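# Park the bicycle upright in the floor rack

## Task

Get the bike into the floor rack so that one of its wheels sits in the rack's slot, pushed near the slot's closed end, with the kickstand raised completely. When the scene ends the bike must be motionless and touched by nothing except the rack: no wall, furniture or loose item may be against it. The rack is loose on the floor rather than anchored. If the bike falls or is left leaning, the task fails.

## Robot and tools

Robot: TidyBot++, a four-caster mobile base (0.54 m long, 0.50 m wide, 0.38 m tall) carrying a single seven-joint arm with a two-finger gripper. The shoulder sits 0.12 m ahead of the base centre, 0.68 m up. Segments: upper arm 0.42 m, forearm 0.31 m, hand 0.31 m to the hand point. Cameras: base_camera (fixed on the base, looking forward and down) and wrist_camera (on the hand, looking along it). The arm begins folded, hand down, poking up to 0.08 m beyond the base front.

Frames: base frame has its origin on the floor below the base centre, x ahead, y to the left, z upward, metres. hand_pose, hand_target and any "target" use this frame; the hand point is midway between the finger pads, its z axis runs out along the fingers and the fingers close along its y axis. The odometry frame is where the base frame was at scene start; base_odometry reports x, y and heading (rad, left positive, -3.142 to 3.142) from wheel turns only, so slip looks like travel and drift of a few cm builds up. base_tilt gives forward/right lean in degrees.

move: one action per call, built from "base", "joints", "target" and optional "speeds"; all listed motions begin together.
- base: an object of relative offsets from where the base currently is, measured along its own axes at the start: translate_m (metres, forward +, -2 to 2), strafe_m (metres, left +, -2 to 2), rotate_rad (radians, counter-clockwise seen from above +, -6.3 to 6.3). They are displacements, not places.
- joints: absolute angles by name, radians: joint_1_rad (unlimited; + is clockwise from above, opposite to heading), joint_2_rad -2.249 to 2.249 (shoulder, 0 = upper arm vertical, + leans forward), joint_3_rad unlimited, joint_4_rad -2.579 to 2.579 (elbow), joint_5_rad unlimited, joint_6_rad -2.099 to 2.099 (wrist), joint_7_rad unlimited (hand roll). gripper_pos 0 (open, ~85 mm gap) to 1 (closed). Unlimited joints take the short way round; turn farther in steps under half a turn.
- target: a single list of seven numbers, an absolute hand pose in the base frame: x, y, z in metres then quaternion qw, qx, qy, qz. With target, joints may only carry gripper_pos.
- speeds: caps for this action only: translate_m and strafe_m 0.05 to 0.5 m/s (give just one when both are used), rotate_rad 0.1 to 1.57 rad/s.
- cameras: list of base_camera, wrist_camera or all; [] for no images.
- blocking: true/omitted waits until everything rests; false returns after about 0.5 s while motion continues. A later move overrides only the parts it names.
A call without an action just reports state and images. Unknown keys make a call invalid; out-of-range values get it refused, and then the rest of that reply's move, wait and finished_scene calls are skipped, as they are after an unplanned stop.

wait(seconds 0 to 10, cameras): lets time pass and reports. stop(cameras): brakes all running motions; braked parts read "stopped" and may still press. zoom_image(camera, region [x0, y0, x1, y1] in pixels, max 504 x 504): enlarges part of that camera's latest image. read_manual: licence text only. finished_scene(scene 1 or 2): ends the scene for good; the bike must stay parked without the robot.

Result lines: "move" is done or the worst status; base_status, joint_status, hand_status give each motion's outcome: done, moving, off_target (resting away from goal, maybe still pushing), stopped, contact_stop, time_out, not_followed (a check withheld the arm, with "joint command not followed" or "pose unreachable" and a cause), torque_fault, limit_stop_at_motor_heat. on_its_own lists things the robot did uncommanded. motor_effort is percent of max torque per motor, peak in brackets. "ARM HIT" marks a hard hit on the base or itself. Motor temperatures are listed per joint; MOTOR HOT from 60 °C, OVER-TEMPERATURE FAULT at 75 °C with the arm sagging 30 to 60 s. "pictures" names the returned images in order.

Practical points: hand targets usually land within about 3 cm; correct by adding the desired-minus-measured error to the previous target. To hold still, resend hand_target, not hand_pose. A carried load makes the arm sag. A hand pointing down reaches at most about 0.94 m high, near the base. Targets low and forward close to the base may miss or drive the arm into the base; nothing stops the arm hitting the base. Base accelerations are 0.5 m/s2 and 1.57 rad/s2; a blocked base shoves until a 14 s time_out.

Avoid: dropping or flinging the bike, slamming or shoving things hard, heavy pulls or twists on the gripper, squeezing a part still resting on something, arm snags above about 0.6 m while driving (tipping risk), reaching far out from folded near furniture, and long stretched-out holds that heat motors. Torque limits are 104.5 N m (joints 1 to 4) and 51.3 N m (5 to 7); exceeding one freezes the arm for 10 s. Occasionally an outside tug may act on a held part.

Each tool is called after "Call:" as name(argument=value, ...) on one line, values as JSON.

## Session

Call:
move()

Scene clock: 0.00 s.
Motor temperatures (°C): [37 36 34 38 37 50 44]
base_odometry: x=+0.000 y=+0.000 heading=+0.000
base_tilt: forward=+0.0 right=+0.6
base_status: not commanded
joint_positions: joint_1_rad=+0.028 joint_2_rad=-0.325 joint_3_rad=+3.186 joint_4_rad=-2.537 joint_5_rad=-0.002 joint_6_rad=-0.908 joint_7_rad=+1.578 gripper_pos=+0.000
joint_status: not commanded
motor_effort: joint_1_rad=+0 joint_2_rad=-1 joint_3_rad=+0 joint_4_rad=+13 joint_5_rad=-2 joint_6_rad=+0 joint_7_rad=+1
hand_pose: x=+0.2438 y=-0.0054 z=+0.5815 quat_wxyz=(-0.008, +0.999, -0.032, +0.011) (m; base frame)
hand_target: x=+0.2434 y=-0.0054 z=+0.5813 quat_wxyz=(-0.008, +0.999, -0.032, +0.011) (m; base frame)
hand_status: not commanded
pictures: base_camera, wrist_camera
camera_calibration:
wrist_camera: T_world_to_cam=[[-0.0495927, -0.998767, 0.00209508, -0.00102128], [-0.998576, 0.0496243, 0.0196023, 0.286925], [-0.0196821, -0.00111996, -0.999806, 0.727929], [0, 0, 0, 1]] pos_world=[0.300793, -0.0144432, 0.722166]

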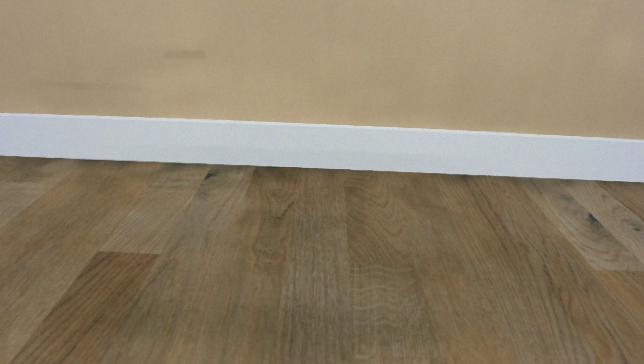

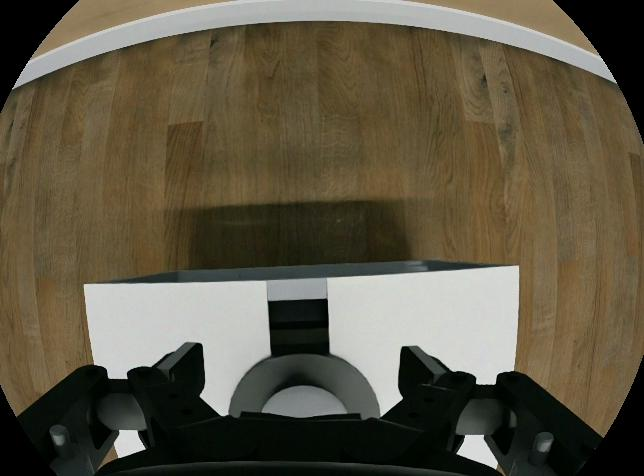

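Call:
move(base={"rotate_rad": 1.2}, joints={"joint_2_rad": -0.2, "joint_4_rad": -1.7, "joint_6_rad": -0.7, "joint_7_rad": 1.57})

Call:
move(base={"rotate_rad": 1.2})

Call:
move(base={"rotate_rad": 1.2})

Call:
move(base={"rotate_rad": 1.2})

Scene clock: 6.73 s.
Motor temperatures (°C): [37 36 34 39 37 50 44]
move: done
base_odometry: x=+0.000 y=+0.000 heading=+1.200
base_tilt: forward=+0.0 right=+0.6
base_status: done
joint_positions: joint_1_rad=+0.028 joint_2_rad=-0.227 joint_3_rad=+3.186 joint_4_rad=-1.706 joint_5_rad=-0.002 joint_6_rad=-0.747 joint_7_rad=+1.578 gripper_pos=+0.000
joint_status: all done
motor_effort: joint_1_rad=+0(2) joint_2_rad=-12(12) joint_3_rad=+0(2) joint_4_rad=+21(21) joint_5_rad=-1(3) joint_6_rad=+7(7) joint_7_rad=+0(2)
hand_pose: x=+0.5835 y=-0.0338 z=+0.9307 quat_wxyz=(+0.012, +0.897, -0.031, +0.442) (m; base frame)
hand_target: x=+0.6000 y=-0.0349 z=+0.9332 quat_wxyz=(+0.011, +0.891, -0.035, +0.453) (m; base frame)
hand_status: not commanded
pictures: base_camera, wrist_camera
camera_calibration:
wrist_camera: T_world_to_cam=[[-0.0712985, -0.997323, 0.0162476, -0.0136854], [-0.64096, 0.0333292, -0.76685, 1.14352], [0.764256, -0.0650894, -0.64162, 0.290741], [0, 0, 0, 1]] pos_world=[0.509774, -0.0328372, 1.06367]

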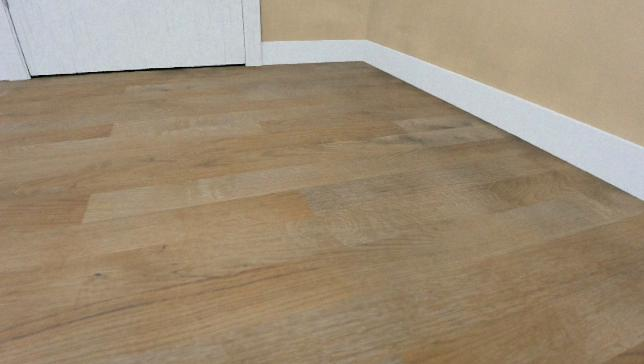

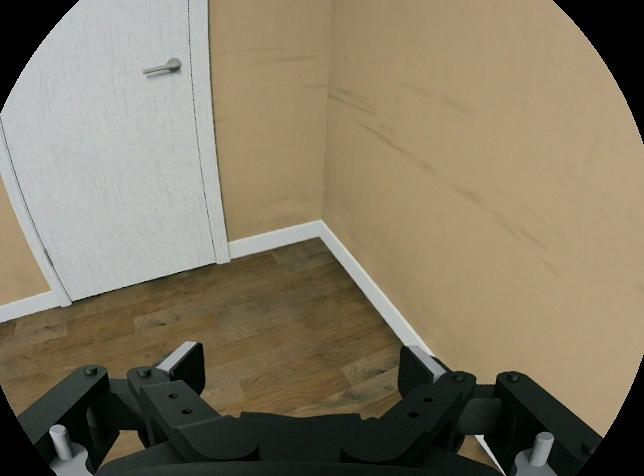

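Scene clock: 8.77 s.
Motor temperatures (°C): [37 36 34 39 37 50 44]
move: done
base_odometry: x=+0.000 y=+0.000 heading=+2.399
base_tilt: forward=+0.0 right=+0.6
base_status: done
joint_positions: joint_1_rad=+0.027 joint_2_rad=-0.217 joint_3_rad=+3.184 joint_4_rad=-1.706 joint_5_rad=-0.002 joint_6_rad=-0.741 joint_7_rad=+1.578 gripper_pos=+0.000
joint_status: not commanded
motor_effort: joint_1_rad=+0(2) joint_2_rad=-12(14) joint_3_rad=+0(2) joint_4_rad=+21(22) joint_5_rad=-1(3) joint_6_rad=+7(7) joint_7_rad=+1(1)
hand_pose: x=+0.5870 y=-0.0326 z=+0.9275 quat_wxyz=(+0.012, +0.898, -0.030, +0.440) (m; base frame)
hand_target: x=+0.6000 y=-0.0349 z=+0.9332 quat_wxyz=(+0.011, +0.891, -0.035, +0.453) (m; base frame)
hand_status: not commanded
pictures: base_camera, wrist_camera
camera_calibration:
wrist_camera: T_world_to_cam=[[-0.0686012, -0.997499, 0.0170364, -0.0145111], [-0.644496, 0.0312762, -0.763967, 1.14255], [0.761524, -0.063389, -0.64503, 0.290875], [0, 0, 0, 1]] pos_world=[0.513868, -0.0317713, 1.06074]

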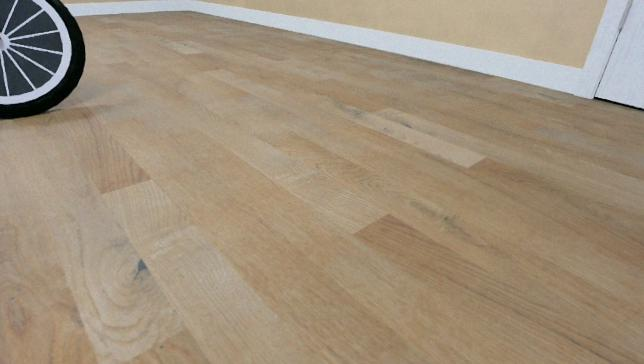

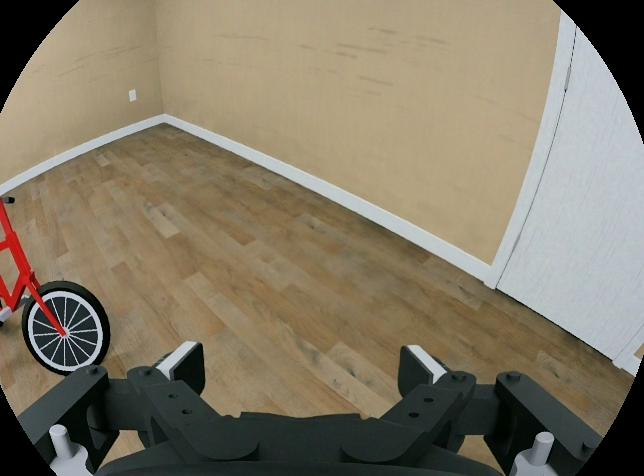

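Scene clock: 10.80 s.
Motor temperatures (°C): [37 36 34 39 37 50 44]
move: done
base_odometry: x=+0.000 y=+0.000 heading=-2.684
base_tilt: forward=+0.0 right=+0.6
base_status: done
joint_positions: joint_1_rad=+0.026 joint_2_rad=-0.216 joint_3_rad=+3.183 joint_4_rad=-1.706 joint_5_rad=-0.002 joint_6_rad=-0.741 joint_7_rad=+1.578 gripper_pos=+0.000
joint_status: not commanded
motor_effort: joint_1_rad=+0(2) joint_2_rad=-12(14) joint_3_rad=+0(3) joint_4_rad=+21(21) joint_5_rad=-2(3) joint_6_rad=+7(7) joint_7_rad=+1(1)
hand_pose: x=+0.5874 y=-0.0318 z=+0.9273 quat_wxyz=(+0.011, +0.898, -0.029, +0.440) (m; base frame)
hand_target: x=+0.6000 y=-0.0349 z=+0.9332 quat_wxyz=(+0.011, +0.891, -0.035, +0.453) (m; base frame)
hand_status: not commanded
pictures: base_camera, wrist_camera
camera_calibration:
wrist_camera: T_world_to_cam=[[-0.0670161, -0.997602, 0.0172685, -0.0148545], [-0.644624, 0.0300808, -0.763908, 1.1426], [0.761557, -0.0623258, -0.645094, 0.290623], [0, 0, 0, 1]] pos_world=[0.514223, -0.0310757, 1.06057]

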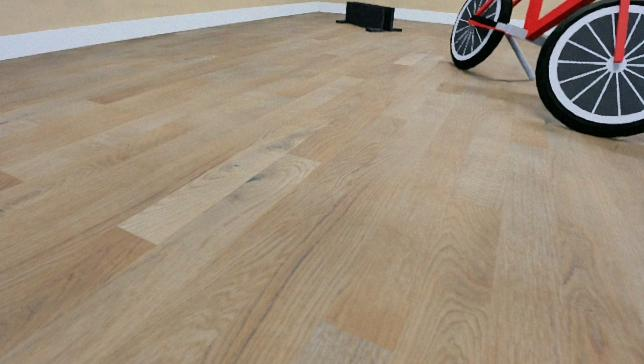

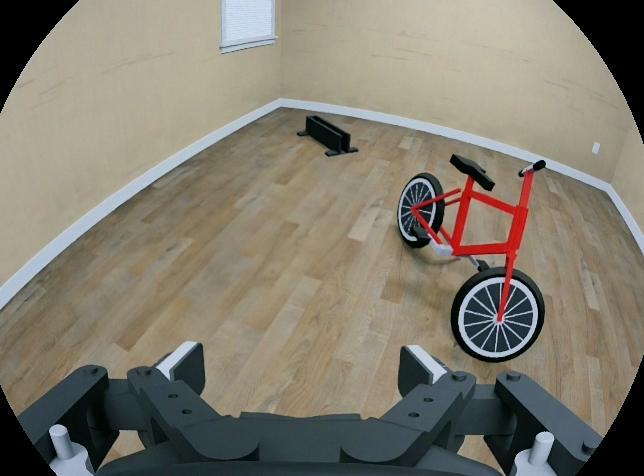

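Scene clock: 12.83 s.
Motor temperatures (°C): [37 36 34 39 37 50 44]
move: done
base_odometry: x=+0.000 y=+0.000 heading=-1.484
base_tilt: forward=+0.0 right=+0.6
base_status: done
joint_positions: joint_1_rad=+0.026 joint_2_rad=-0.216 joint_3_rad=+3.183 joint_4_rad=-1.706 joint_5_rad=-0.002 joint_6_rad=-0.740 joint_7_rad=+1.578 gripper_pos=+0.000
joint_status: not commanded
motor_effort: joint_1_rad=+0(2) joint_2_rad=-12(14) joint_3_rad=+0(3) joint_4_rad=+21(22) joint_5_rad=-1(3) joint_6_rad=+7(7) joint_7_rad=+1(1)
hand_pose: x=+0.5876 y=-0.0314 z=+0.9272 quat_wxyz=(+0.011, +0.898, -0.029, +0.440) (m; base frame)
hand_target: x=+0.6000 y=-0.0349 z=+0.9332 quat_wxyz=(+0.011, +0.891, -0.035, +0.453) (m; base frame)
hand_status: not commanded
pictures: base_camera, wrist_camera
camera_calibration:
wrist_camera: T_world_to_cam=[[-0.0660635, -0.997664, 0.0173995, -0.0150551], [-0.644713, 0.0293698, -0.763861, 1.14261], [0.761565, -0.061681, -0.645147, 0.290487], [0, 0, 0, 1]] pos_world=[0.514436, -0.0306606, 1.06046]

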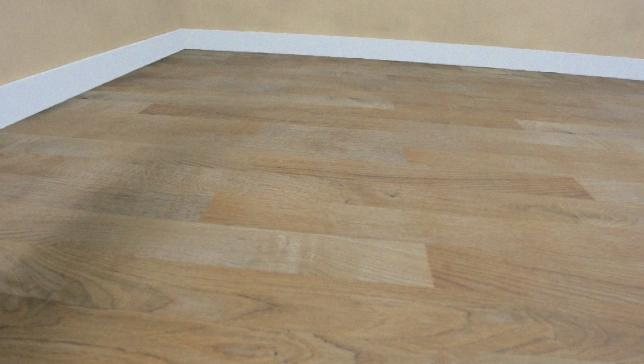

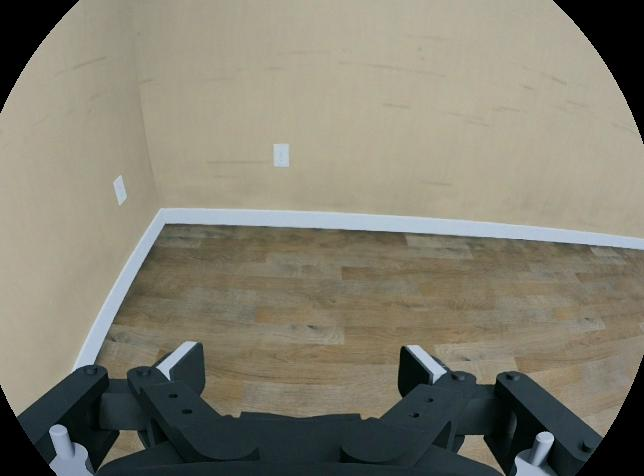

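Call:
move(base={"translate_m": 1.247, "strafe_m": -1.815, "rotate_rad": -1.9}, joints={"joint_1_rad": 0.0, "joint_3_rad": 3.14})

Scene clock: 19.33 s.
Motor temperatures (°C): [37 36 34 39 37 51 44]
move: done
base_odometry: x=-1.701 y=-1.399 heading=+2.898
base_tilt: forward=+0.0 right=+0.6
base_status: done
joint_positions: joint_1_rad=+0.001 joint_2_rad=-0.210 joint_3_rad=+3.137 joint_4_rad=-1.706 joint_5_rad=-0.002 joint_6_rad=-0.739 joint_7_rad=+1.578 gripper_pos=+0.000
joint_status: all done
motor_effort: joint_1_rad=+0(3) joint_2_rad=-12(16) joint_3_rad=+0(5) joint_4_rad=+21(22) joint_5_rad=-2(2) joint_6_rad=+7(7) joint_7_rad=+0(1)
hand_pose: x=+0.5898 y=+0.0036 z=+0.9250 quat_wxyz=(+0.000, +0.899, +0.005, +0.438) (m; base frame)
hand_target: x=+0.6006 y=+0.0026 z=+0.9332 quat_wxyz=(-0.001, +0.891, +0.000, +0.454) (m; base frame)
hand_status: not commanded
pictures: base_camera, wrist_camera
camera_calibration:
wrist_camera: T_world_to_cam=[[0.00348839, -0.999627, 0.0270773, -0.0299297], [-0.648049, -0.0228819, -0.761255, 1.14114], [0.761591, -0.0148919, -0.647887, 0.291894], [0, 0, 0, 1]] pos_world=[0.517317, 0.000539806, 1.05862]

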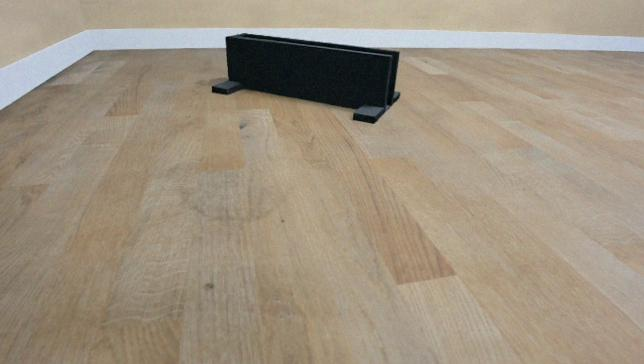

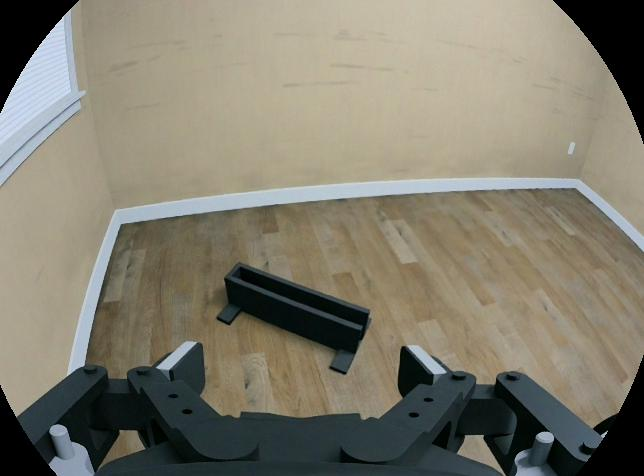

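Call:
move(base={"translate_m": 0.721, "strafe_m": 0.397, "rotate_rad": -0.44}, joints={"joint_2_rad": 0.0, "joint_4_rad": -1.7, "joint_6_rad": -1.3})

Scene clock: 23.70 s.
Motor temperatures (°C): [37 36 34 39 37 51 44]
move: done
base_odometry: x=-2.496 y=-1.611 heading=+2.458
base_tilt: forward=+0.0 right=+0.6
base_status: done
joint_positions: joint_1_rad=+0.003 joint_2_rad=-0.008 joint_3_rad=+3.142 joint_4_rad=-1.702 joint_5_rad=-0.002 joint_6_rad=-1.248 joint_7_rad=+1.578 gripper_pos=+0.000
joint_status: all done
motor_effort: joint_1_rad=+0(2) joint_2_rad=-17(20) joint_3_rad=+0(3) joint_4_rad=+18(22) joint_5_rad=-1(3) joint_6_rad=+2(7) joint_7_rad=+1(1)
hand_pose: x=+0.4892 y=+0.0008 z=+0.7587 quat_wxyz=(-0.001, +0.995, +0.002, +0.099) (m; base frame)
hand_target: x=+0.4746 y=+0.0026 z=+0.7539 quat_wxyz=(-0.001, +0.997, +0.000, +0.071) (m; base frame)
hand_status: not commanded
pictures: base_camera, wrist_camera
camera_calibration:
wrist_camera: T_world_to_cam=[[0.014783, -0.999701, 0.0194525, -0.0276831], [-0.987436, -0.0176571, -0.157027, 0.656824], [0.157324, -0.0168867, -0.987403, 0.813928], [0, 0, 0, 1]] pos_world=[0.520931, -0.00233264, 0.907352]

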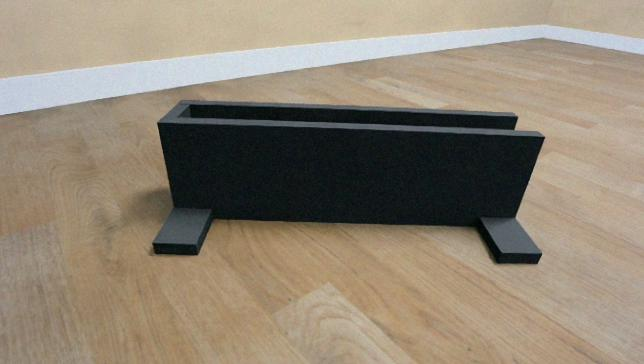

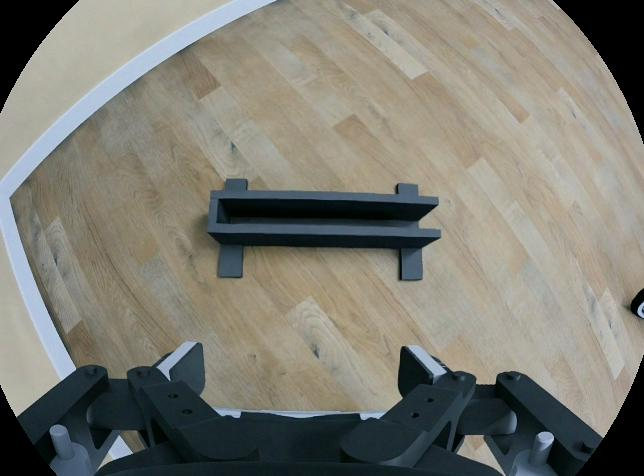

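Call:
zoom_image(camera="wrist_camera", region=[200, 170, 450, 290])

Scaled by 2.016.

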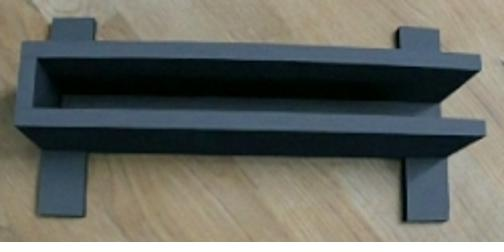

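Call:
move(base={"translate_m": 0.12, "strafe_m": -0.036}, speeds={"translate_m": 0.2}, joints={"joint_2_rad": 1.0, "joint_4_rad": -1.9, "joint_6_rad": -0.22, "joint_7_rad": 0.0})

Scene clock: 26.77 s.
Motor temperatures (°C): [37 36 34 39 37 51 44]
move: done
base_odometry: x=-2.567 y=-1.507 heading=+2.458
base_tilt: forward=+0.0 right=+0.6
base_status: done
joint_positions: joint_1_rad=+0.003 joint_2_rad=+0.985 joint_3_rad=+3.142 joint_4_rad=-1.888 joint_5_rad=-0.002 joint_6_rad=-0.272 joint_7_rad=+0.049 gripper_pos=+0.000
joint_status: all done
motor_effort: joint_1_rad=+0(1) joint_2_rad=-36(39) joint_3_rad=+0(1) joint_4_rad=+4(19) joint_5_rad=-2(2) joint_6_rad=+0(3) joint_7_rad=+1(1)
hand_pose: x=+0.5522 y=+0.0001 z=+0.3001 quat_wxyz=(+0.001, +0.722, -0.692, -0.001) (m; base frame)
hand_target: x=+0.5550 y=+0.0024 z=+0.2927 quat_wxyz=(-0.008, +0.707, -0.708, +0.007) (m; base frame)
hand_status: not commanded
pictures: base_camera, wrist_camera
camera_calibration:
wrist_camera: T_world_to_cam=[[-0.998093, -0.0582399, 0.0204537, 0.538596], [-0.0573432, 0.997471, 0.0419855, 0.0736055], [-0.0228472, 0.0407326, -0.998909, 0.454146], [0, 0, 0, 1]] pos_world=[0.552166, -0.0605501, 0.439544]

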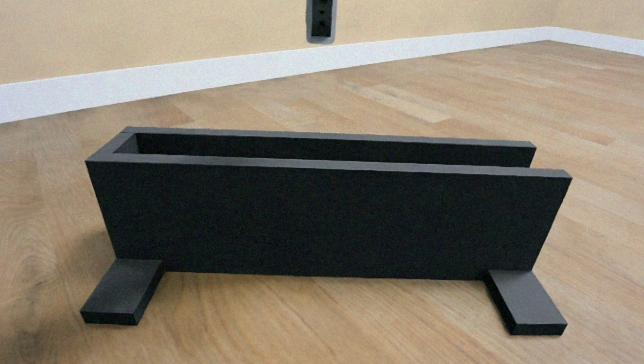

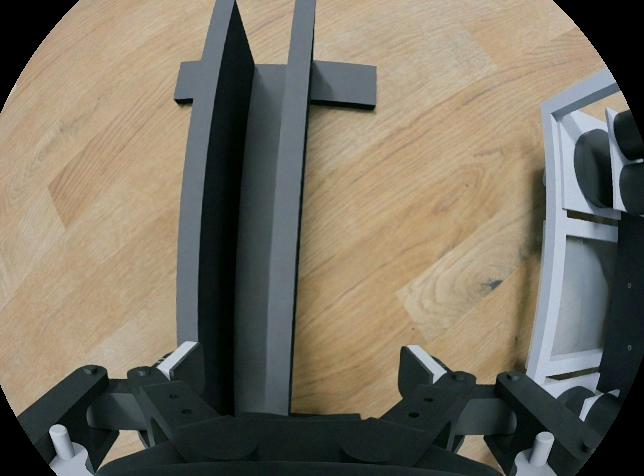

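Call:
move(joints={"joint_2_rad": 1.41, "joint_4_rad": -1.635, "joint_6_rad": -0.07, "joint_7_rad": -0.05})

Scene clock: 28.60 s.
Motor temperatures (°C): [37 36 34 39 37 51 44]
move: done
base_odometry: x=-2.567 y=-1.507 heading=+2.458
base_tilt: forward=+0.0 right=+0.6
base_status: not commanded
joint_positions: joint_1_rad=+0.003 joint_2_rad=+1.399 joint_3_rad=+3.142 joint_4_rad=-1.647 joint_5_rad=-0.002 joint_6_rad=-0.122 joint_7_rad=-0.003 gripper_pos=+0.000
joint_status: all done
motor_effort: joint_1_rad=+0(1) joint_2_rad=-39(42) joint_3_rad=-1(1) joint_4_rad=+2(5) joint_5_rad=-1(2) joint_6_rad=+0(1) joint_7_rad=+1(1)
hand_pose: x=+0.5557 y=+0.0000 z=+0.1298 quat_wxyz=(+0.009, +0.704, -0.710, -0.009) (m; base frame)
hand_target: x=+0.5729 y=+0.0024 z=+0.1251 quat_wxyz=(-0.010, +0.688, -0.725, +0.009) (m; base frame)
hand_status: not commanded
pictures: base_camera, wrist_camera
camera_calibration:
wrist_camera: T_world_to_cam=[[-0.999037, -0.00671955, 0.0433473, 0.543042], [-0.00491051, 0.999118, 0.0417059, 0.0519688], [-0.0435893, 0.0414529, -0.998189, 0.295515], [0, 0, 0, 1]] pos_world=[0.555656, -0.0605239, 0.269273]

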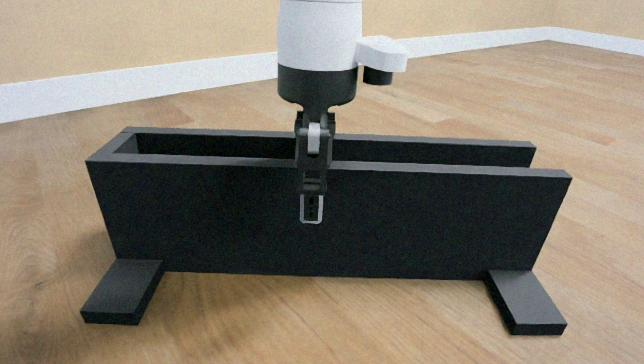

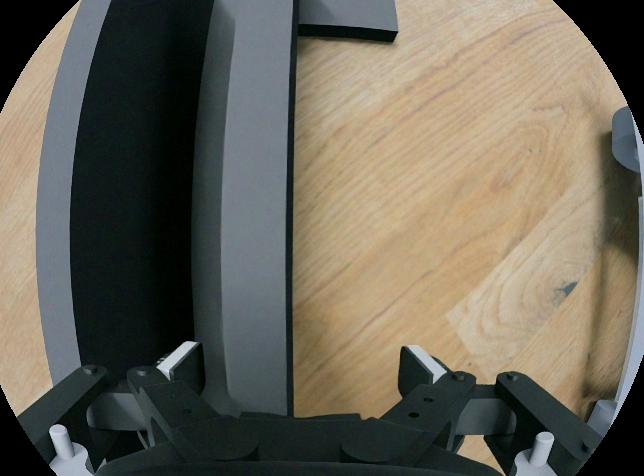

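Call:
move(base={"translate_m": 0.012}, speeds={"translate_m": 0.1}, cameras=[])

Call:
move(joints={"gripper_pos": 0.9})

Scene clock: 29.40 s.
Motor temperatures (°C): [37 36 34 39 37 51 44]
move: done
base_odometry: x=-2.576 y=-1.499 heading=+2.458
base_tilt: forward=+0.0 right=+0.6
base_status: done
joint_positions: joint_1_rad=+0.003 joint_2_rad=+1.399 joint_3_rad=+3.142 joint_4_rad=-1.637 joint_5_rad=-0.002 joint_6_rad=-0.116 joint_7_rad=-0.003 gripper_pos=+0.000
joint_status: not commanded
motor_effort: joint_1_rad=+0(2) joint_2_rad=-39(41) joint_3_rad=-1(1) joint_4_rad=+2(3) joint_5_rad=-1(2) joint_6_rad=+0(1) joint_7_rad=+1(1)
hand_pose: x=+0.5634 y=+0.0000 z=+0.1299 quat_wxyz=(+0.004, +0.704, -0.710, -0.004) (m; base frame)
hand_target: x=+0.5729 y=+0.0024 z=+0.1251 quat_wxyz=(-0.010, +0.688, -0.725, +0.009) (m; base frame)
hand_status: not commanded
pictures: none
No camera images: "cameras" was empty.

Scene clock: 30.43 s.
Motor temperatures (°C): [37 36 34 39 37 51 44]
move: off_target
base_odometry: x=-2.576 y=-1.499 heading=+2.458
base_tilt: forward=+0.0 right=+0.6
base_status: not commanded
joint_positions: joint_1_rad=+0.003 joint_2_rad=+1.398 joint_3_rad=+3.142 joint_4_rad=-1.645 joint_5_rad=-0.002 joint_6_rad=-0.115 joint_7_rad=-0.004 gripper_pos=+0.801
joint_status: gripper_pos off_target (ended at +0.801, target +0.900)
motor_effort: joint_1_rad=+0(1) joint_2_rad=-36(41) joint_3_rad=+0(1) joint_4_rad=+4(9) joint_5_rad=-2(3) joint_6_rad=+1(5) joint_7_rad=+0(1)
hand_pose: x=+0.5591 y=+0.0000 z=+0.1299 quat_wxyz=(+0.006, +0.704, -0.710, -0.006) (m; base frame)
hand_target: x=+0.5729 y=+0.0024 z=+0.1251 quat_wxyz=(-0.010, +0.688, -0.725, +0.009) (m; base frame)
hand_status: not commanded
pictures: base_camera, wrist_camera
camera_calibration:
wrist_camera: T_world_to_cam=[[-0.99939, -0.0062233, 0.0343592, 0.547844], [-0.00479128, 0.999123, 0.041604, 0.0518665], [-0.0345879, 0.041414, -0.998543, 0.290778], [0, 0, 0, 1]] pos_world=[0.557816, -0.0604539, 0.269374]

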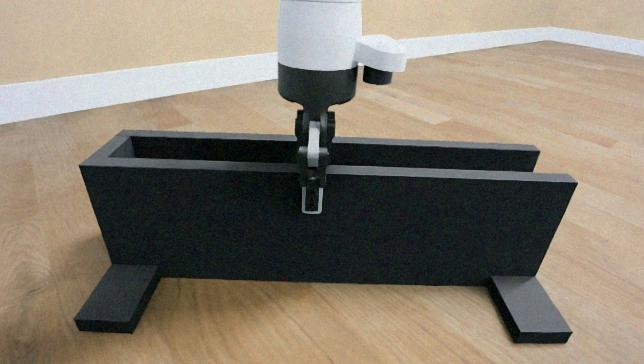

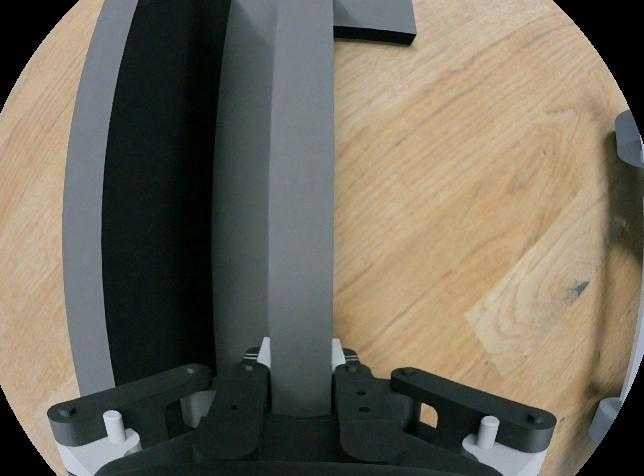

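Call:
move(base={"translate_m": -1.058, "strafe_m": -1.829, "rotate_rad": 2.85}, speeds={"translate_m": 0.35, "rotate_rad": 0.48})

Scene clock: 37.93 s.
Motor temperatures (°C): [37 37 34 39 37 51 44]
move: done
base_odometry: x=-0.601 y=-0.749 heading=-0.974
base_tilt: forward=+0.0 right=+0.6
base_status: done
joint_positions: joint_1_rad=+0.006 joint_2_rad=+1.398 joint_3_rad=+3.153 joint_4_rad=-1.647 joint_5_rad=-0.002 joint_6_rad=-0.100 joint_7_rad=-0.026 gripper_pos=+0.801
joint_status: not commanded
motor_effort: joint_1_rad=-2(7) joint_2_rad=-36(42) joint_3_rad=-4(6) joint_4_rad=+5(7) joint_5_rad=-4(5) joint_6_rad=+5(6) joint_7_rad=-2(3)
hand_pose: x=+0.5630 y=-0.0085 z=+0.1298 quat_wxyz=(+0.005, +0.694, -0.720, +0.003) (m; base frame)
hand_target: x=+0.5729 y=+0.0024 z=+0.1251 quat_wxyz=(-0.010, +0.688, -0.725, +0.009) (m; base frame)
hand_status: not commanded
pictures: base_camera, wrist_camera
camera_calibration:
wrist_camera: T_world_to_cam=[[-0.999565, 0.0214484, 0.0202425, 0.553838], [0.0220463, 0.999313, 0.0297914, 0.0468619], [-0.0195897, 0.0302247, -0.999351, 0.282786], [0, 0, 0, 1]] pos_world=[0.558103, -0.0672557, 0.269995]

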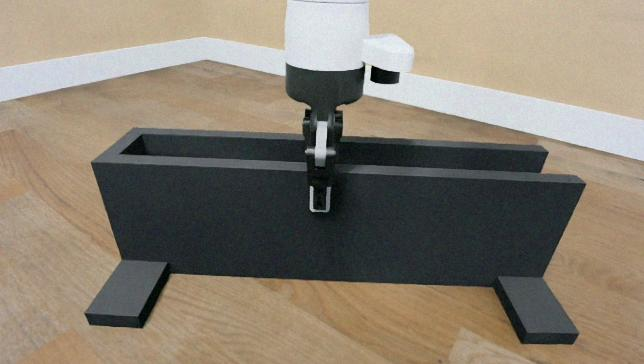

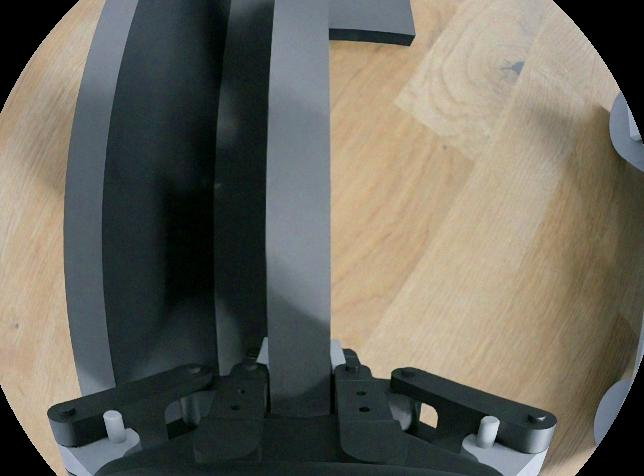

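Call:
move(base={"translate_m": -1.419, "strafe_m": 1.025}, speeds={"translate_m": 0.35}, cameras=["base_camera"])

Call:
move(base={"translate_m": -0.3, "strafe_m": -0.35}, speeds={"translate_m": 0.3})

Scene clock: 44.30 s.
Motor temperatures (°C): [37 37 34 39 37 50 44]
move: done
base_odometry: x=-0.550 y=+1.001 heading=-0.974
base_tilt: forward=+0.0 right=+0.6
base_status: done
joint_positions: joint_1_rad=+0.014 joint_2_rad=+1.393 joint_3_rad=+3.153 joint_4_rad=-1.622 joint_5_rad=-0.002 joint_6_rad=-0.093 joint_7_rad=-0.026 gripper_pos=+0.801
joint_status: not commanded
motor_effort: joint_1_rad=-1(6) joint_2_rad=-38(39) joint_3_rad=-1(7) joint_4_rad=+1(4) joint_5_rad=-1(5) joint_6_rad=+1(4) joint_7_rad=+1(2)
hand_pose: x=+0.5831 y=-0.0123 z=+0.1331 quat_wxyz=(-0.008, +0.691, -0.722, +0.016) (m; base frame)
hand_target: x=+0.5729 y=+0.0024 z=+0.1251 quat_wxyz=(-0.010, +0.688, -0.725, +0.009) (m; base frame)
hand_status: not commanded
pictures: base_camera

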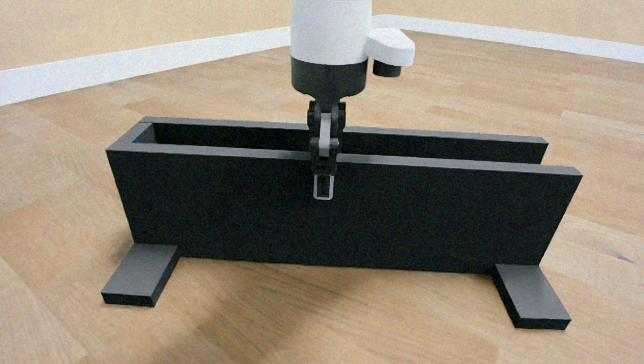

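Scene clock: 46.77 s.
Motor temperatures (°C): [37 37 34 39 37 50 44]
move: done
base_odometry: x=-1.008 y=+1.052 heading=-0.974
base_tilt: forward=+0.0 right=+0.6
base_status: done
joint_positions: joint_1_rad=-0.012 joint_2_rad=+1.394 joint_3_rad=+3.134 joint_4_rad=-1.625 joint_5_rad=-0.002 joint_6_rad=-0.090 joint_7_rad=-0.026 gripper_pos=+0.801
joint_status: not commanded
motor_effort: joint_1_rad=+1(5) joint_2_rad=-39(41) joint_3_rad=+0(3) joint_4_rad=+2(4) joint_5_rad=-1(2) joint_6_rad=+2(3) joint_7_rad=+1(2)
hand_pose: x=+0.5817 y=+0.0115 z=+0.1329 quat_wxyz=(-0.014, +0.701, -0.713, +0.009) (m; base frame)
hand_target: x=+0.5729 y=+0.0024 z=+0.1251 quat_wxyz=(-0.010, +0.688, -0.725, +0.009) (m; base frame)
hand_status: not commanded
pictures: base_camera, wrist_camera
camera_calibration:
wrist_camera: T_world_to_cam=[[-0.999888, 0.000579708, -0.014933, 0.577202], [-0.000156861, 0.998785, 0.0492766, 0.03671], [0.0149434, 0.0492734, -0.998674, 0.265227], [0, 0, 0, 1]] pos_world=[0.57318, -0.0500687, 0.271686]

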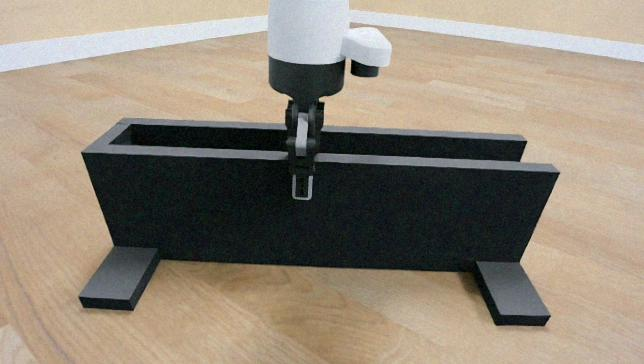

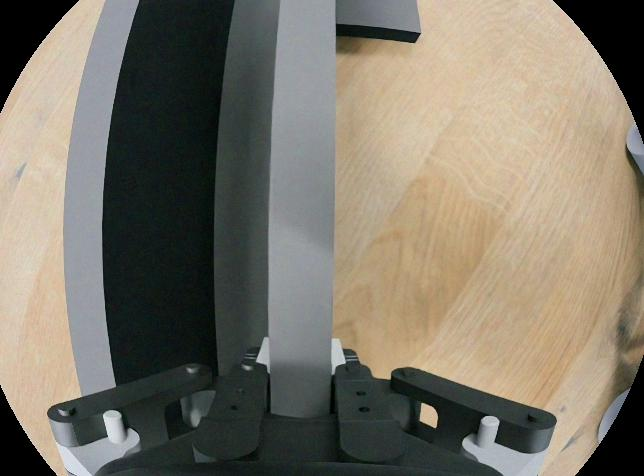

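Call:
move(joints={"gripper_pos": 0.3}, cameras=[])

Call:
move(joints={"joint_2_rad": 1.0, "joint_4_rad": -1.9, "joint_6_rad": -0.22}, cameras=[])

Call:
move(joints={"joint_1_rad": 0.6, "joint_2_rad": -0.1, "joint_4_rad": -1.7, "joint_6_rad": -0.9, "joint_7_rad": 1.57})

Scene clock: 47.87 s.
Motor temperatures (°C): [37 37 34 39 37 50 44]
move: done
base_odometry: x=-1.008 y=+1.052 heading=-0.974
base_tilt: forward=+0.0 right=+0.6
base_status: not commanded
joint_positions: joint_1_rad=-0.012 joint_2_rad=+1.394 joint_3_rad=+3.134 joint_4_rad=-1.626 joint_5_rad=-0.002 joint_6_rad=-0.089 joint_7_rad=-0.026 gripper_pos=+0.300
joint_status: all done
motor_effort: joint_1_rad=+0(1) joint_2_rad=-39(41) joint_3_rad=-2(2) joint_4_rad=+2(3) joint_5_rad=-1(2) joint_6_rad=+0(2) joint_7_rad=+1(1)
hand_pose: x=+0.5813 y=+0.0114 z=+0.1326 quat_wxyz=(-0.014, +0.701, -0.713, +0.008) (m; base frame)
hand_target: x=+0.5729 y=+0.0024 z=+0.1251 quat_wxyz=(-0.010, +0.688, -0.725, +0.009) (m; base frame)
hand_status: not commanded
pictures: none
No camera images: "cameras" was empty.

Scene clock: 49.47 s.
Motor temperatures (°C): [37 37 34 39 37 50 44]
move: done
base_odometry: x=-1.008 y=+1.052 heading=-0.974
base_tilt: forward=+0.0 right=+0.6
base_status: not commanded
joint_positions: joint_1_rad=-0.012 joint_2_rad=+1.023 joint_3_rad=+3.134 joint_4_rad=-1.889 joint_5_rad=-0.002 joint_6_rad=-0.169 joint_7_rad=-0.026 gripper_pos=+0.300
joint_status: all done
motor_effort: joint_1_rad=+0(1) joint_2_rad=-36(43) joint_3_rad=-1(2) joint_4_rad=+4(5) joint_5_rad=-1(2) joint_6_rad=+1(1) joint_7_rad=+1(1)
hand_pose: x=+0.5686 y=+0.0110 z=+0.2843 quat_wxyz=(-0.024, +0.702, -0.711, +0.019) (m; base frame)
hand_target: x=+0.5550 y=+0.0024 z=+0.2927 quat_wxyz=(-0.008, +0.689, -0.725, +0.007) (m; base frame)
hand_status: not commanded
pictures: none
No camera images: "cameras" was empty.

Scene clock: 52.30 s.
Motor temperatures (°C): [37 38 34 39 37 50 44]
move: done
base_odometry: x=-1.008 y=+1.052 heading=-0.974
base_tilt: forward=+0.0 right=+0.7
base_status: not commanded
joint_positions: joint_1_rad=+0.584 joint_2_rad=-0.081 joint_3_rad=+3.134 joint_4_rad=-1.708 joint_5_rad=-0.002 joint_6_rad=-0.844 joint_7_rad=+1.522 gripper_pos=+0.300
joint_status: all done
motor_effort: joint_1_rad=+0(2) joint_2_rad=-17(40) joint_3_rad=+0(2) joint_4_rad=+20(21) joint_5_rad=-1(2) joint_6_rad=+5(6) joint_7_rad=+1(2)
hand_pose: x=+0.5169 y=-0.2564 z=+0.8398 quat_wxyz=(+0.085, +0.898, -0.291, +0.318) (m; base frame)
hand_target: x=+0.4989 y=-0.2567 z=+0.8419 quat_wxyz=(+0.092, +0.907, -0.280, +0.302) (m; base frame)
hand_status: not commanded
pictures: base_camera, wrist_camera
camera_calibration:
wrist_camera: T_world_to_cam=[[-0.576364, -0.817143, -0.00903767, 0.0895541], [-0.657595, 0.470337, -0.588517, 1.00931], [0.485154, -0.333257, -0.808434, 0.484422], [0, 0, 0, 1]] pos_world=[0.480311, -0.240098, 0.986426]

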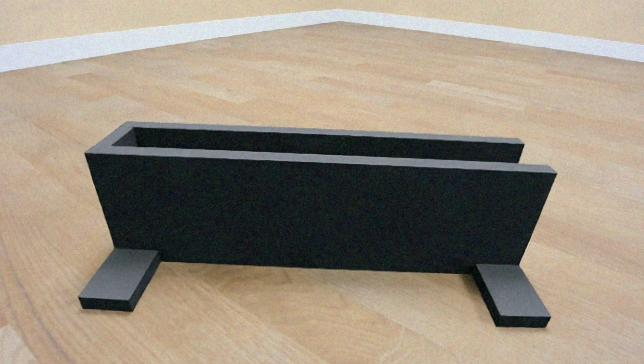

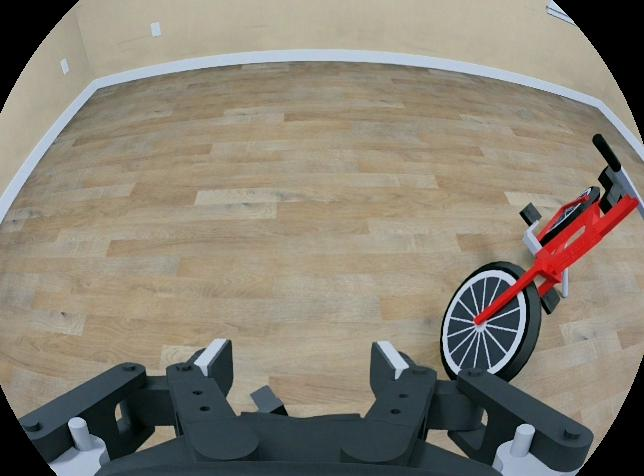

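Call:
move(joints={"joint_1_rad": 1.0, "joint_2_rad": 0.1, "joint_4_rad": -1.6, "joint_6_rad": -1.15}, cameras=["wrist_camera"])

Scene clock: 53.90 s.
Motor temperatures (°C): [37 38 34 39 37 50 44]
move: done
base_odometry: x=-1.008 y=+1.052 heading=-0.974
base_tilt: forward=+0.0 right=+0.6
base_status: not commanded
joint_positions: joint_1_rad=+0.987 joint_2_rad=+0.081 joint_3_rad=+3.134 joint_4_rad=-1.609 joint_5_rad=-0.002 joint_6_rad=-1.092 joint_7_rad=+1.524 gripper_pos=+0.300
joint_status: all done
motor_effort: joint_1_rad=+0(1) joint_2_rad=-21(23) joint_3_rad=+0(2) joint_4_rad=+19(21) joint_5_rad=-2(2) joint_6_rad=+3(6) joint_7_rad=+1(1)
hand_pose: x=+0.3745 y=-0.3771 z=+0.7721 quat_wxyz=(+0.079, +0.857, -0.484, +0.160) (m; base frame)
hand_target: x=+0.3607 y=-0.3715 z=+0.7618 quat_wxyz=(+0.068, +0.868, -0.474, +0.128) (m; base frame)
hand_status: not commanded
pictures: wrist_camera
camera_calibration:
wrist_camera: T_world_to_cam=[[-0.849972, -0.526822, 0.00242067, 0.11135], [-0.501188, 0.807182, -0.311878, 0.787479], [0.16235, -0.2663, -0.950119, 0.714128], [0, 0, 0, 1]] pos_world=[0.373381, -0.386804, 0.923834]

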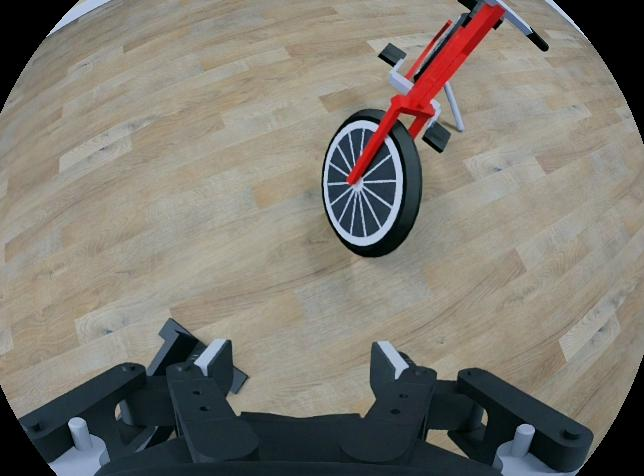

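Call:
move(base={"translate_m": 0.444, "strafe_m": 0.917}, joints={"joint_1_rad": 0.0, "joint_2_rad": -0.3, "joint_4_rad": -2.2, "joint_6_rad": -1.0}, cameras=[])

Call:
move(base={"translate_m": 1.02, "strafe_m": -0.633, "rotate_rad": -1.57}, cameras=["base_camera"])

Scene clock: 58.43 s.
Motor temperatures (°C): [37 38 34 39 37 50 44]
move: done
base_odometry: x=+0.000 y=+1.200 heading=-0.974
base_tilt: forward=+0.0 right=+0.6
base_status: done
joint_positions: joint_1_rad=+0.015 joint_2_rad=-0.274 joint_3_rad=+3.136 joint_4_rad=-2.186 joint_5_rad=-0.002 joint_6_rad=-1.047 joint_7_rad=+1.524 gripper_pos=+0.300
joint_status: all done
motor_effort: joint_1_rad=+0(3) joint_2_rad=-5(23) joint_3_rad=+1(2) joint_4_rad=+17(19) joint_5_rad=-1(3) joint_6_rad=+2(3) joint_7_rad=+0(1)
hand_pose: x=+0.3577 y=-0.0004 z=+0.6754 quat_wxyz=(-0.002, +0.995, -0.028, +0.091) (m; base frame)
hand_target: x=+0.3666 y=+0.0023 z=+0.6799 quat_wxyz=(-0.001, +0.993, +0.000, +0.120) (m; base frame)
hand_status: not commanded
pictures: none
No camera images: "cameras" was empty.

Scene clock: 62.60 s.
Motor temperatures (°C): [37 38 34 39 37 50 44]
move: done
base_odometry: x=+0.050 y=+0.001 heading=-2.545
base_tilt: forward=-0.1 right=+0.6
base_status: done
joint_positions: joint_1_rad=+0.012 joint_2_rad=-0.281 joint_3_rad=+3.136 joint_4_rad=-2.188 joint_5_rad=-0.002 joint_6_rad=-1.044 joint_7_rad=+1.524 gripper_pos=+0.300
joint_status: not commanded
motor_effort: joint_1_rad=+0(1) joint_2_rad=-5(7) joint_3_rad=+0(2) joint_4_rad=+17(18) joint_5_rad=-1(3) joint_6_rad=+2(2) joint_7_rad=+0(1)
hand_pose: x=+0.3578 y=+0.0003 z=+0.6765 quat_wxyz=(-0.002, +0.995, -0.027, +0.095) (m; base frame)
hand_target: x=+0.3666 y=+0.0023 z=+0.6799 quat_wxyz=(-0.001, +0.993, +0.000, +0.120) (m; base frame)
hand_status: not commanded
pictures: base_camera

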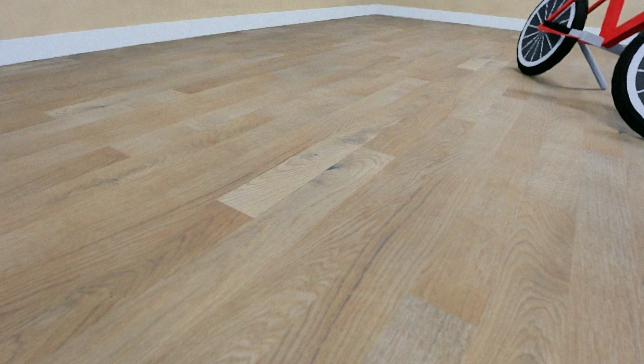

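Call:
move(base={"translate_m": 1.207, "strafe_m": -0.075, "rotate_rad": -1.574}, joints={"joint_1_rad": 0.0, "joint_2_rad": 0.0, "joint_4_rad": -1.5, "joint_6_rad": -1.3})

Scene clock: 66.70 s.
Motor temperatures (°C): [37 38 34 39 37 50 44]
move: done
base_odometry: x=-0.991 y=-0.616 heading=+2.164
base_tilt: forward=+0.0 right=+0.6
base_status: done
joint_positions: joint_1_rad=+0.005 joint_2_rad=-0.019 joint_3_rad=+3.137 joint_4_rad=-1.508 joint_5_rad=-0.002 joint_6_rad=-1.246 joint_7_rad=+1.524 gripper_pos=+0.300
joint_status: all done
motor_effort: joint_1_rad=+0(2) joint_2_rad=-17(19) joint_3_rad=+0(3) joint_4_rad=+19(20) joint_5_rad=+0(3) joint_6_rad=+4(4) joint_7_rad=+0(1)
hand_pose: x=+0.5474 y=+0.0021 z=+0.8422 quat_wxyz=(-0.006, +0.979, -0.023, +0.202) (m; base frame)
hand_target: x=+0.5368 y=+0.0027 z=+0.8315 quat_wxyz=(-0.001, +0.985, +0.000, +0.170) (m; base frame)
hand_status: not commanded
pictures: base_camera, wrist_camera
camera_calibration:
wrist_camera: T_world_to_cam=[[-0.0355095, -0.999368, 0.00155199, 0.0138176], [-0.933713, 0.0326229, -0.356533, 0.865921], [0.356257, -0.0141094, -0.934281, 0.733573], [0, 0, 0, 1]] pos_world=[0.547671, -0.00408974, 0.994071]

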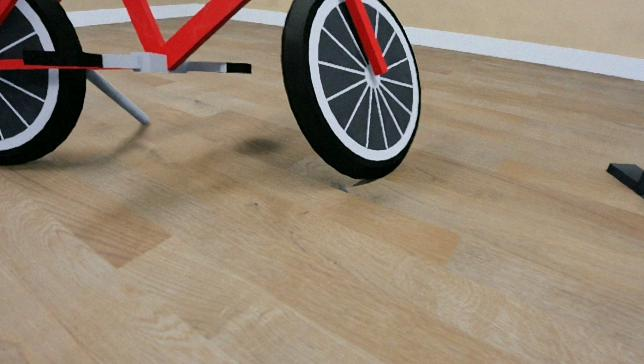

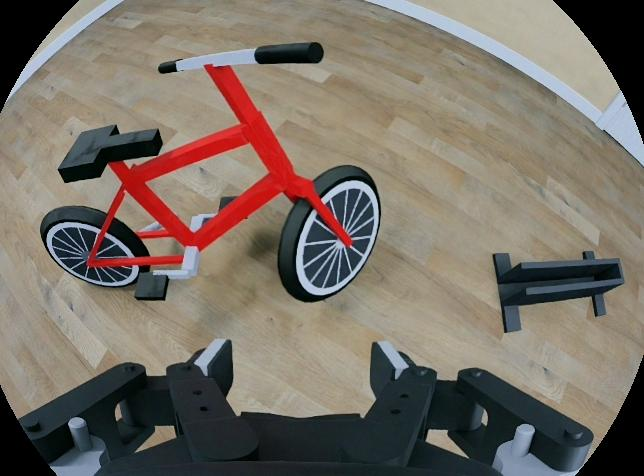

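Call:
zoom_image(camera="wrist_camera", region=[470, 230, 644, 350])

Scaled by 2.897.

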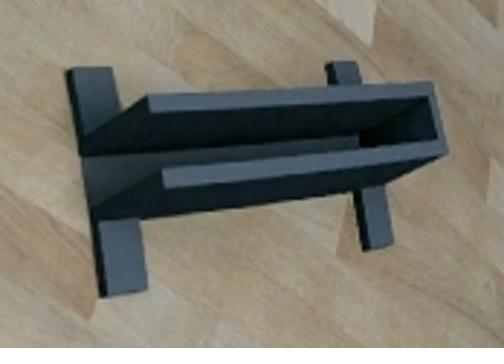

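Call:
move(base={"translate_m": 0.12, "strafe_m": -0.83}, joints={"joint_2_rad": 1.0, "joint_4_rad": -1.9, "joint_6_rad": -0.22, "joint_7_rad": 0.0, "gripper_pos": 0.0})

Scene clock: 70.03 s.
Motor temperatures (°C): [37 38 34 39 37 50 44]
move: done
base_odometry: x=-0.370 y=-0.052 heading=+2.164
base_tilt: forward=+0.0 right=+0.6
base_status: done
joint_positions: joint_1_rad=+0.004 joint_2_rad=+0.985 joint_3_rad=+3.137 joint_4_rad=-1.887 joint_5_rad=-0.002 joint_6_rad=-0.272 joint_7_rad=+0.049 gripper_pos=+0.000
joint_status: all done
motor_effort: joint_1_rad=+0(4) joint_2_rad=-36(39) joint_3_rad=-1(3) joint_4_rad=+5(20) joint_5_rad=-1(3) joint_6_rad=+0(4) joint_7_rad=+1(2)
hand_pose: x=+0.5525 y=+0.0023 z=+0.3003 quat_wxyz=(-0.001, +0.723, -0.691, -0.002) (m; base frame)
hand_target: x=+0.5550 y=+0.0024 z=+0.2927 quat_wxyz=(-0.008, +0.707, -0.708, +0.007) (m; base frame)
hand_status: not commanded
pictures: base_camera, wrist_camera
camera_calibration:
wrist_camera: T_world_to_cam=[[-0.997989, -0.0602309, 0.0197555, 0.539101], [-0.0592807, 0.9972, 0.0455946, 0.0713802], [-0.0224464, 0.0443318, -0.998765, 0.453941], [0, 0, 0, 1]] pos_world=[0.552437, -0.0588338, 0.439475]

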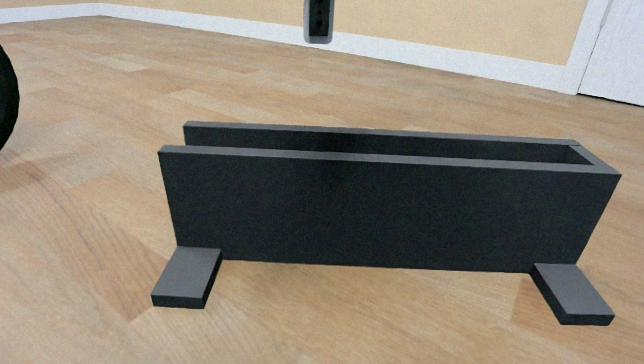

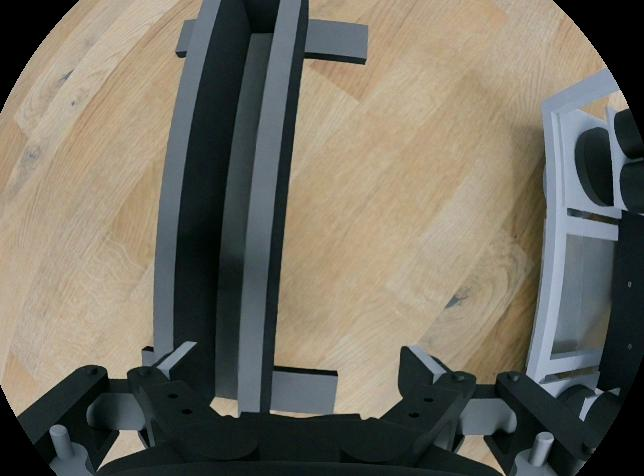

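Call:
move(base={"translate_m": 0.02, "strafe_m": -0.05}, speeds={"translate_m": 0.1}, joints={"joint_7_rad": -0.11}, cameras=[])

Call:
move(joints={"joint_2_rad": 1.41, "joint_4_rad": -1.62, "joint_6_rad": -0.05, "joint_7_rad": -0.11})

Scene clock: 71.37 s.
Motor temperatures (°C): [37 38 34 39 37 50 44]
move: done
base_odometry: x=-0.339 y=-0.008 heading=+2.164
base_tilt: forward=+0.0 right=+0.6
base_status: done
joint_positions: joint_1_rad=+0.002 joint_2_rad=+0.985 joint_3_rad=+3.137 joint_4_rad=-1.890 joint_5_rad=-0.002 joint_6_rad=-0.269 joint_7_rad=-0.080 gripper_pos=+0.000
joint_status: all done
motor_effort: joint_1_rad=+0(3) joint_2_rad=-36(37) joint_3_rad=-1(2) joint_4_rad=+5(5) joint_5_rad=-1(2) joint_6_rad=+0(0) joint_7_rad=+0(1)
hand_pose: x=+0.5518 y=+0.0029 z=+0.3000 quat_wxyz=(-0.001, +0.678, -0.735, -0.002) (m; base frame)
hand_target: x=+0.5550 y=+0.0024 z=+0.2927 quat_wxyz=(-0.009, +0.667, -0.745, +0.007) (m; base frame)
hand_status: not commanded
pictures: none
No camera images: "cameras" was empty.

Scene clock: 72.97 s.
Motor temperatures (°C): [37 38 34 39 37 50 44]
move: done
base_odometry: x=-0.339 y=-0.008 heading=+2.164
base_tilt: forward=+0.0 right=+0.6
base_status: not commanded
joint_positions: joint_1_rad=+0.002 joint_2_rad=+1.399 joint_3_rad=+3.137 joint_4_rad=-1.632 joint_5_rad=-0.002 joint_6_rad=-0.102 joint_7_rad=-0.080 gripper_pos=+0.000
joint_status: all done
motor_effort: joint_1_rad=+0(1) joint_2_rad=-39(42) joint_3_rad=-1(1) joint_4_rad=+2(5) joint_5_rad=-1(2) joint_6_rad=+0(1) joint_7_rad=+0(1)
hand_pose: x=+0.5711 y=+0.0030 z=+0.1302 quat_wxyz=(-0.005, +0.677, -0.736, +0.001) (m; base frame)
hand_target: x=+0.5885 y=+0.0024 z=+0.1261 quat_wxyz=(-0.024, +0.666, -0.745, +0.020) (m; base frame)
hand_status: not commanded
pictures: base_camera, wrist_camera
camera_calibration:
wrist_camera: T_world_to_cam=[[-0.997616, 0.0684318, 0.00885774, 0.561949], [0.0687694, 0.996565, 0.0461426, 0.00637629], [-0.00566969, 0.0466417, -0.998896, 0.274871], [0, 0, 0, 1]] pos_world=[0.56173, -0.0576301, 0.269296]

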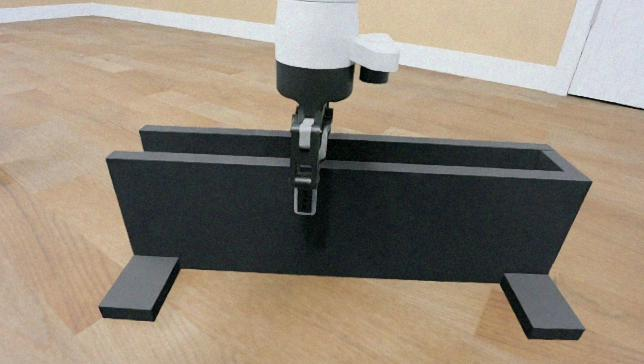

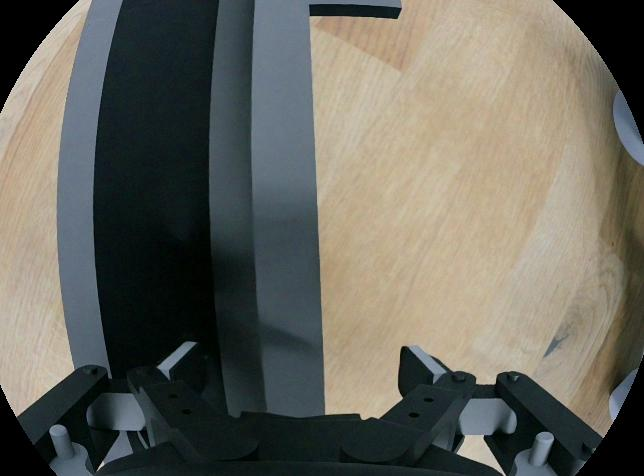

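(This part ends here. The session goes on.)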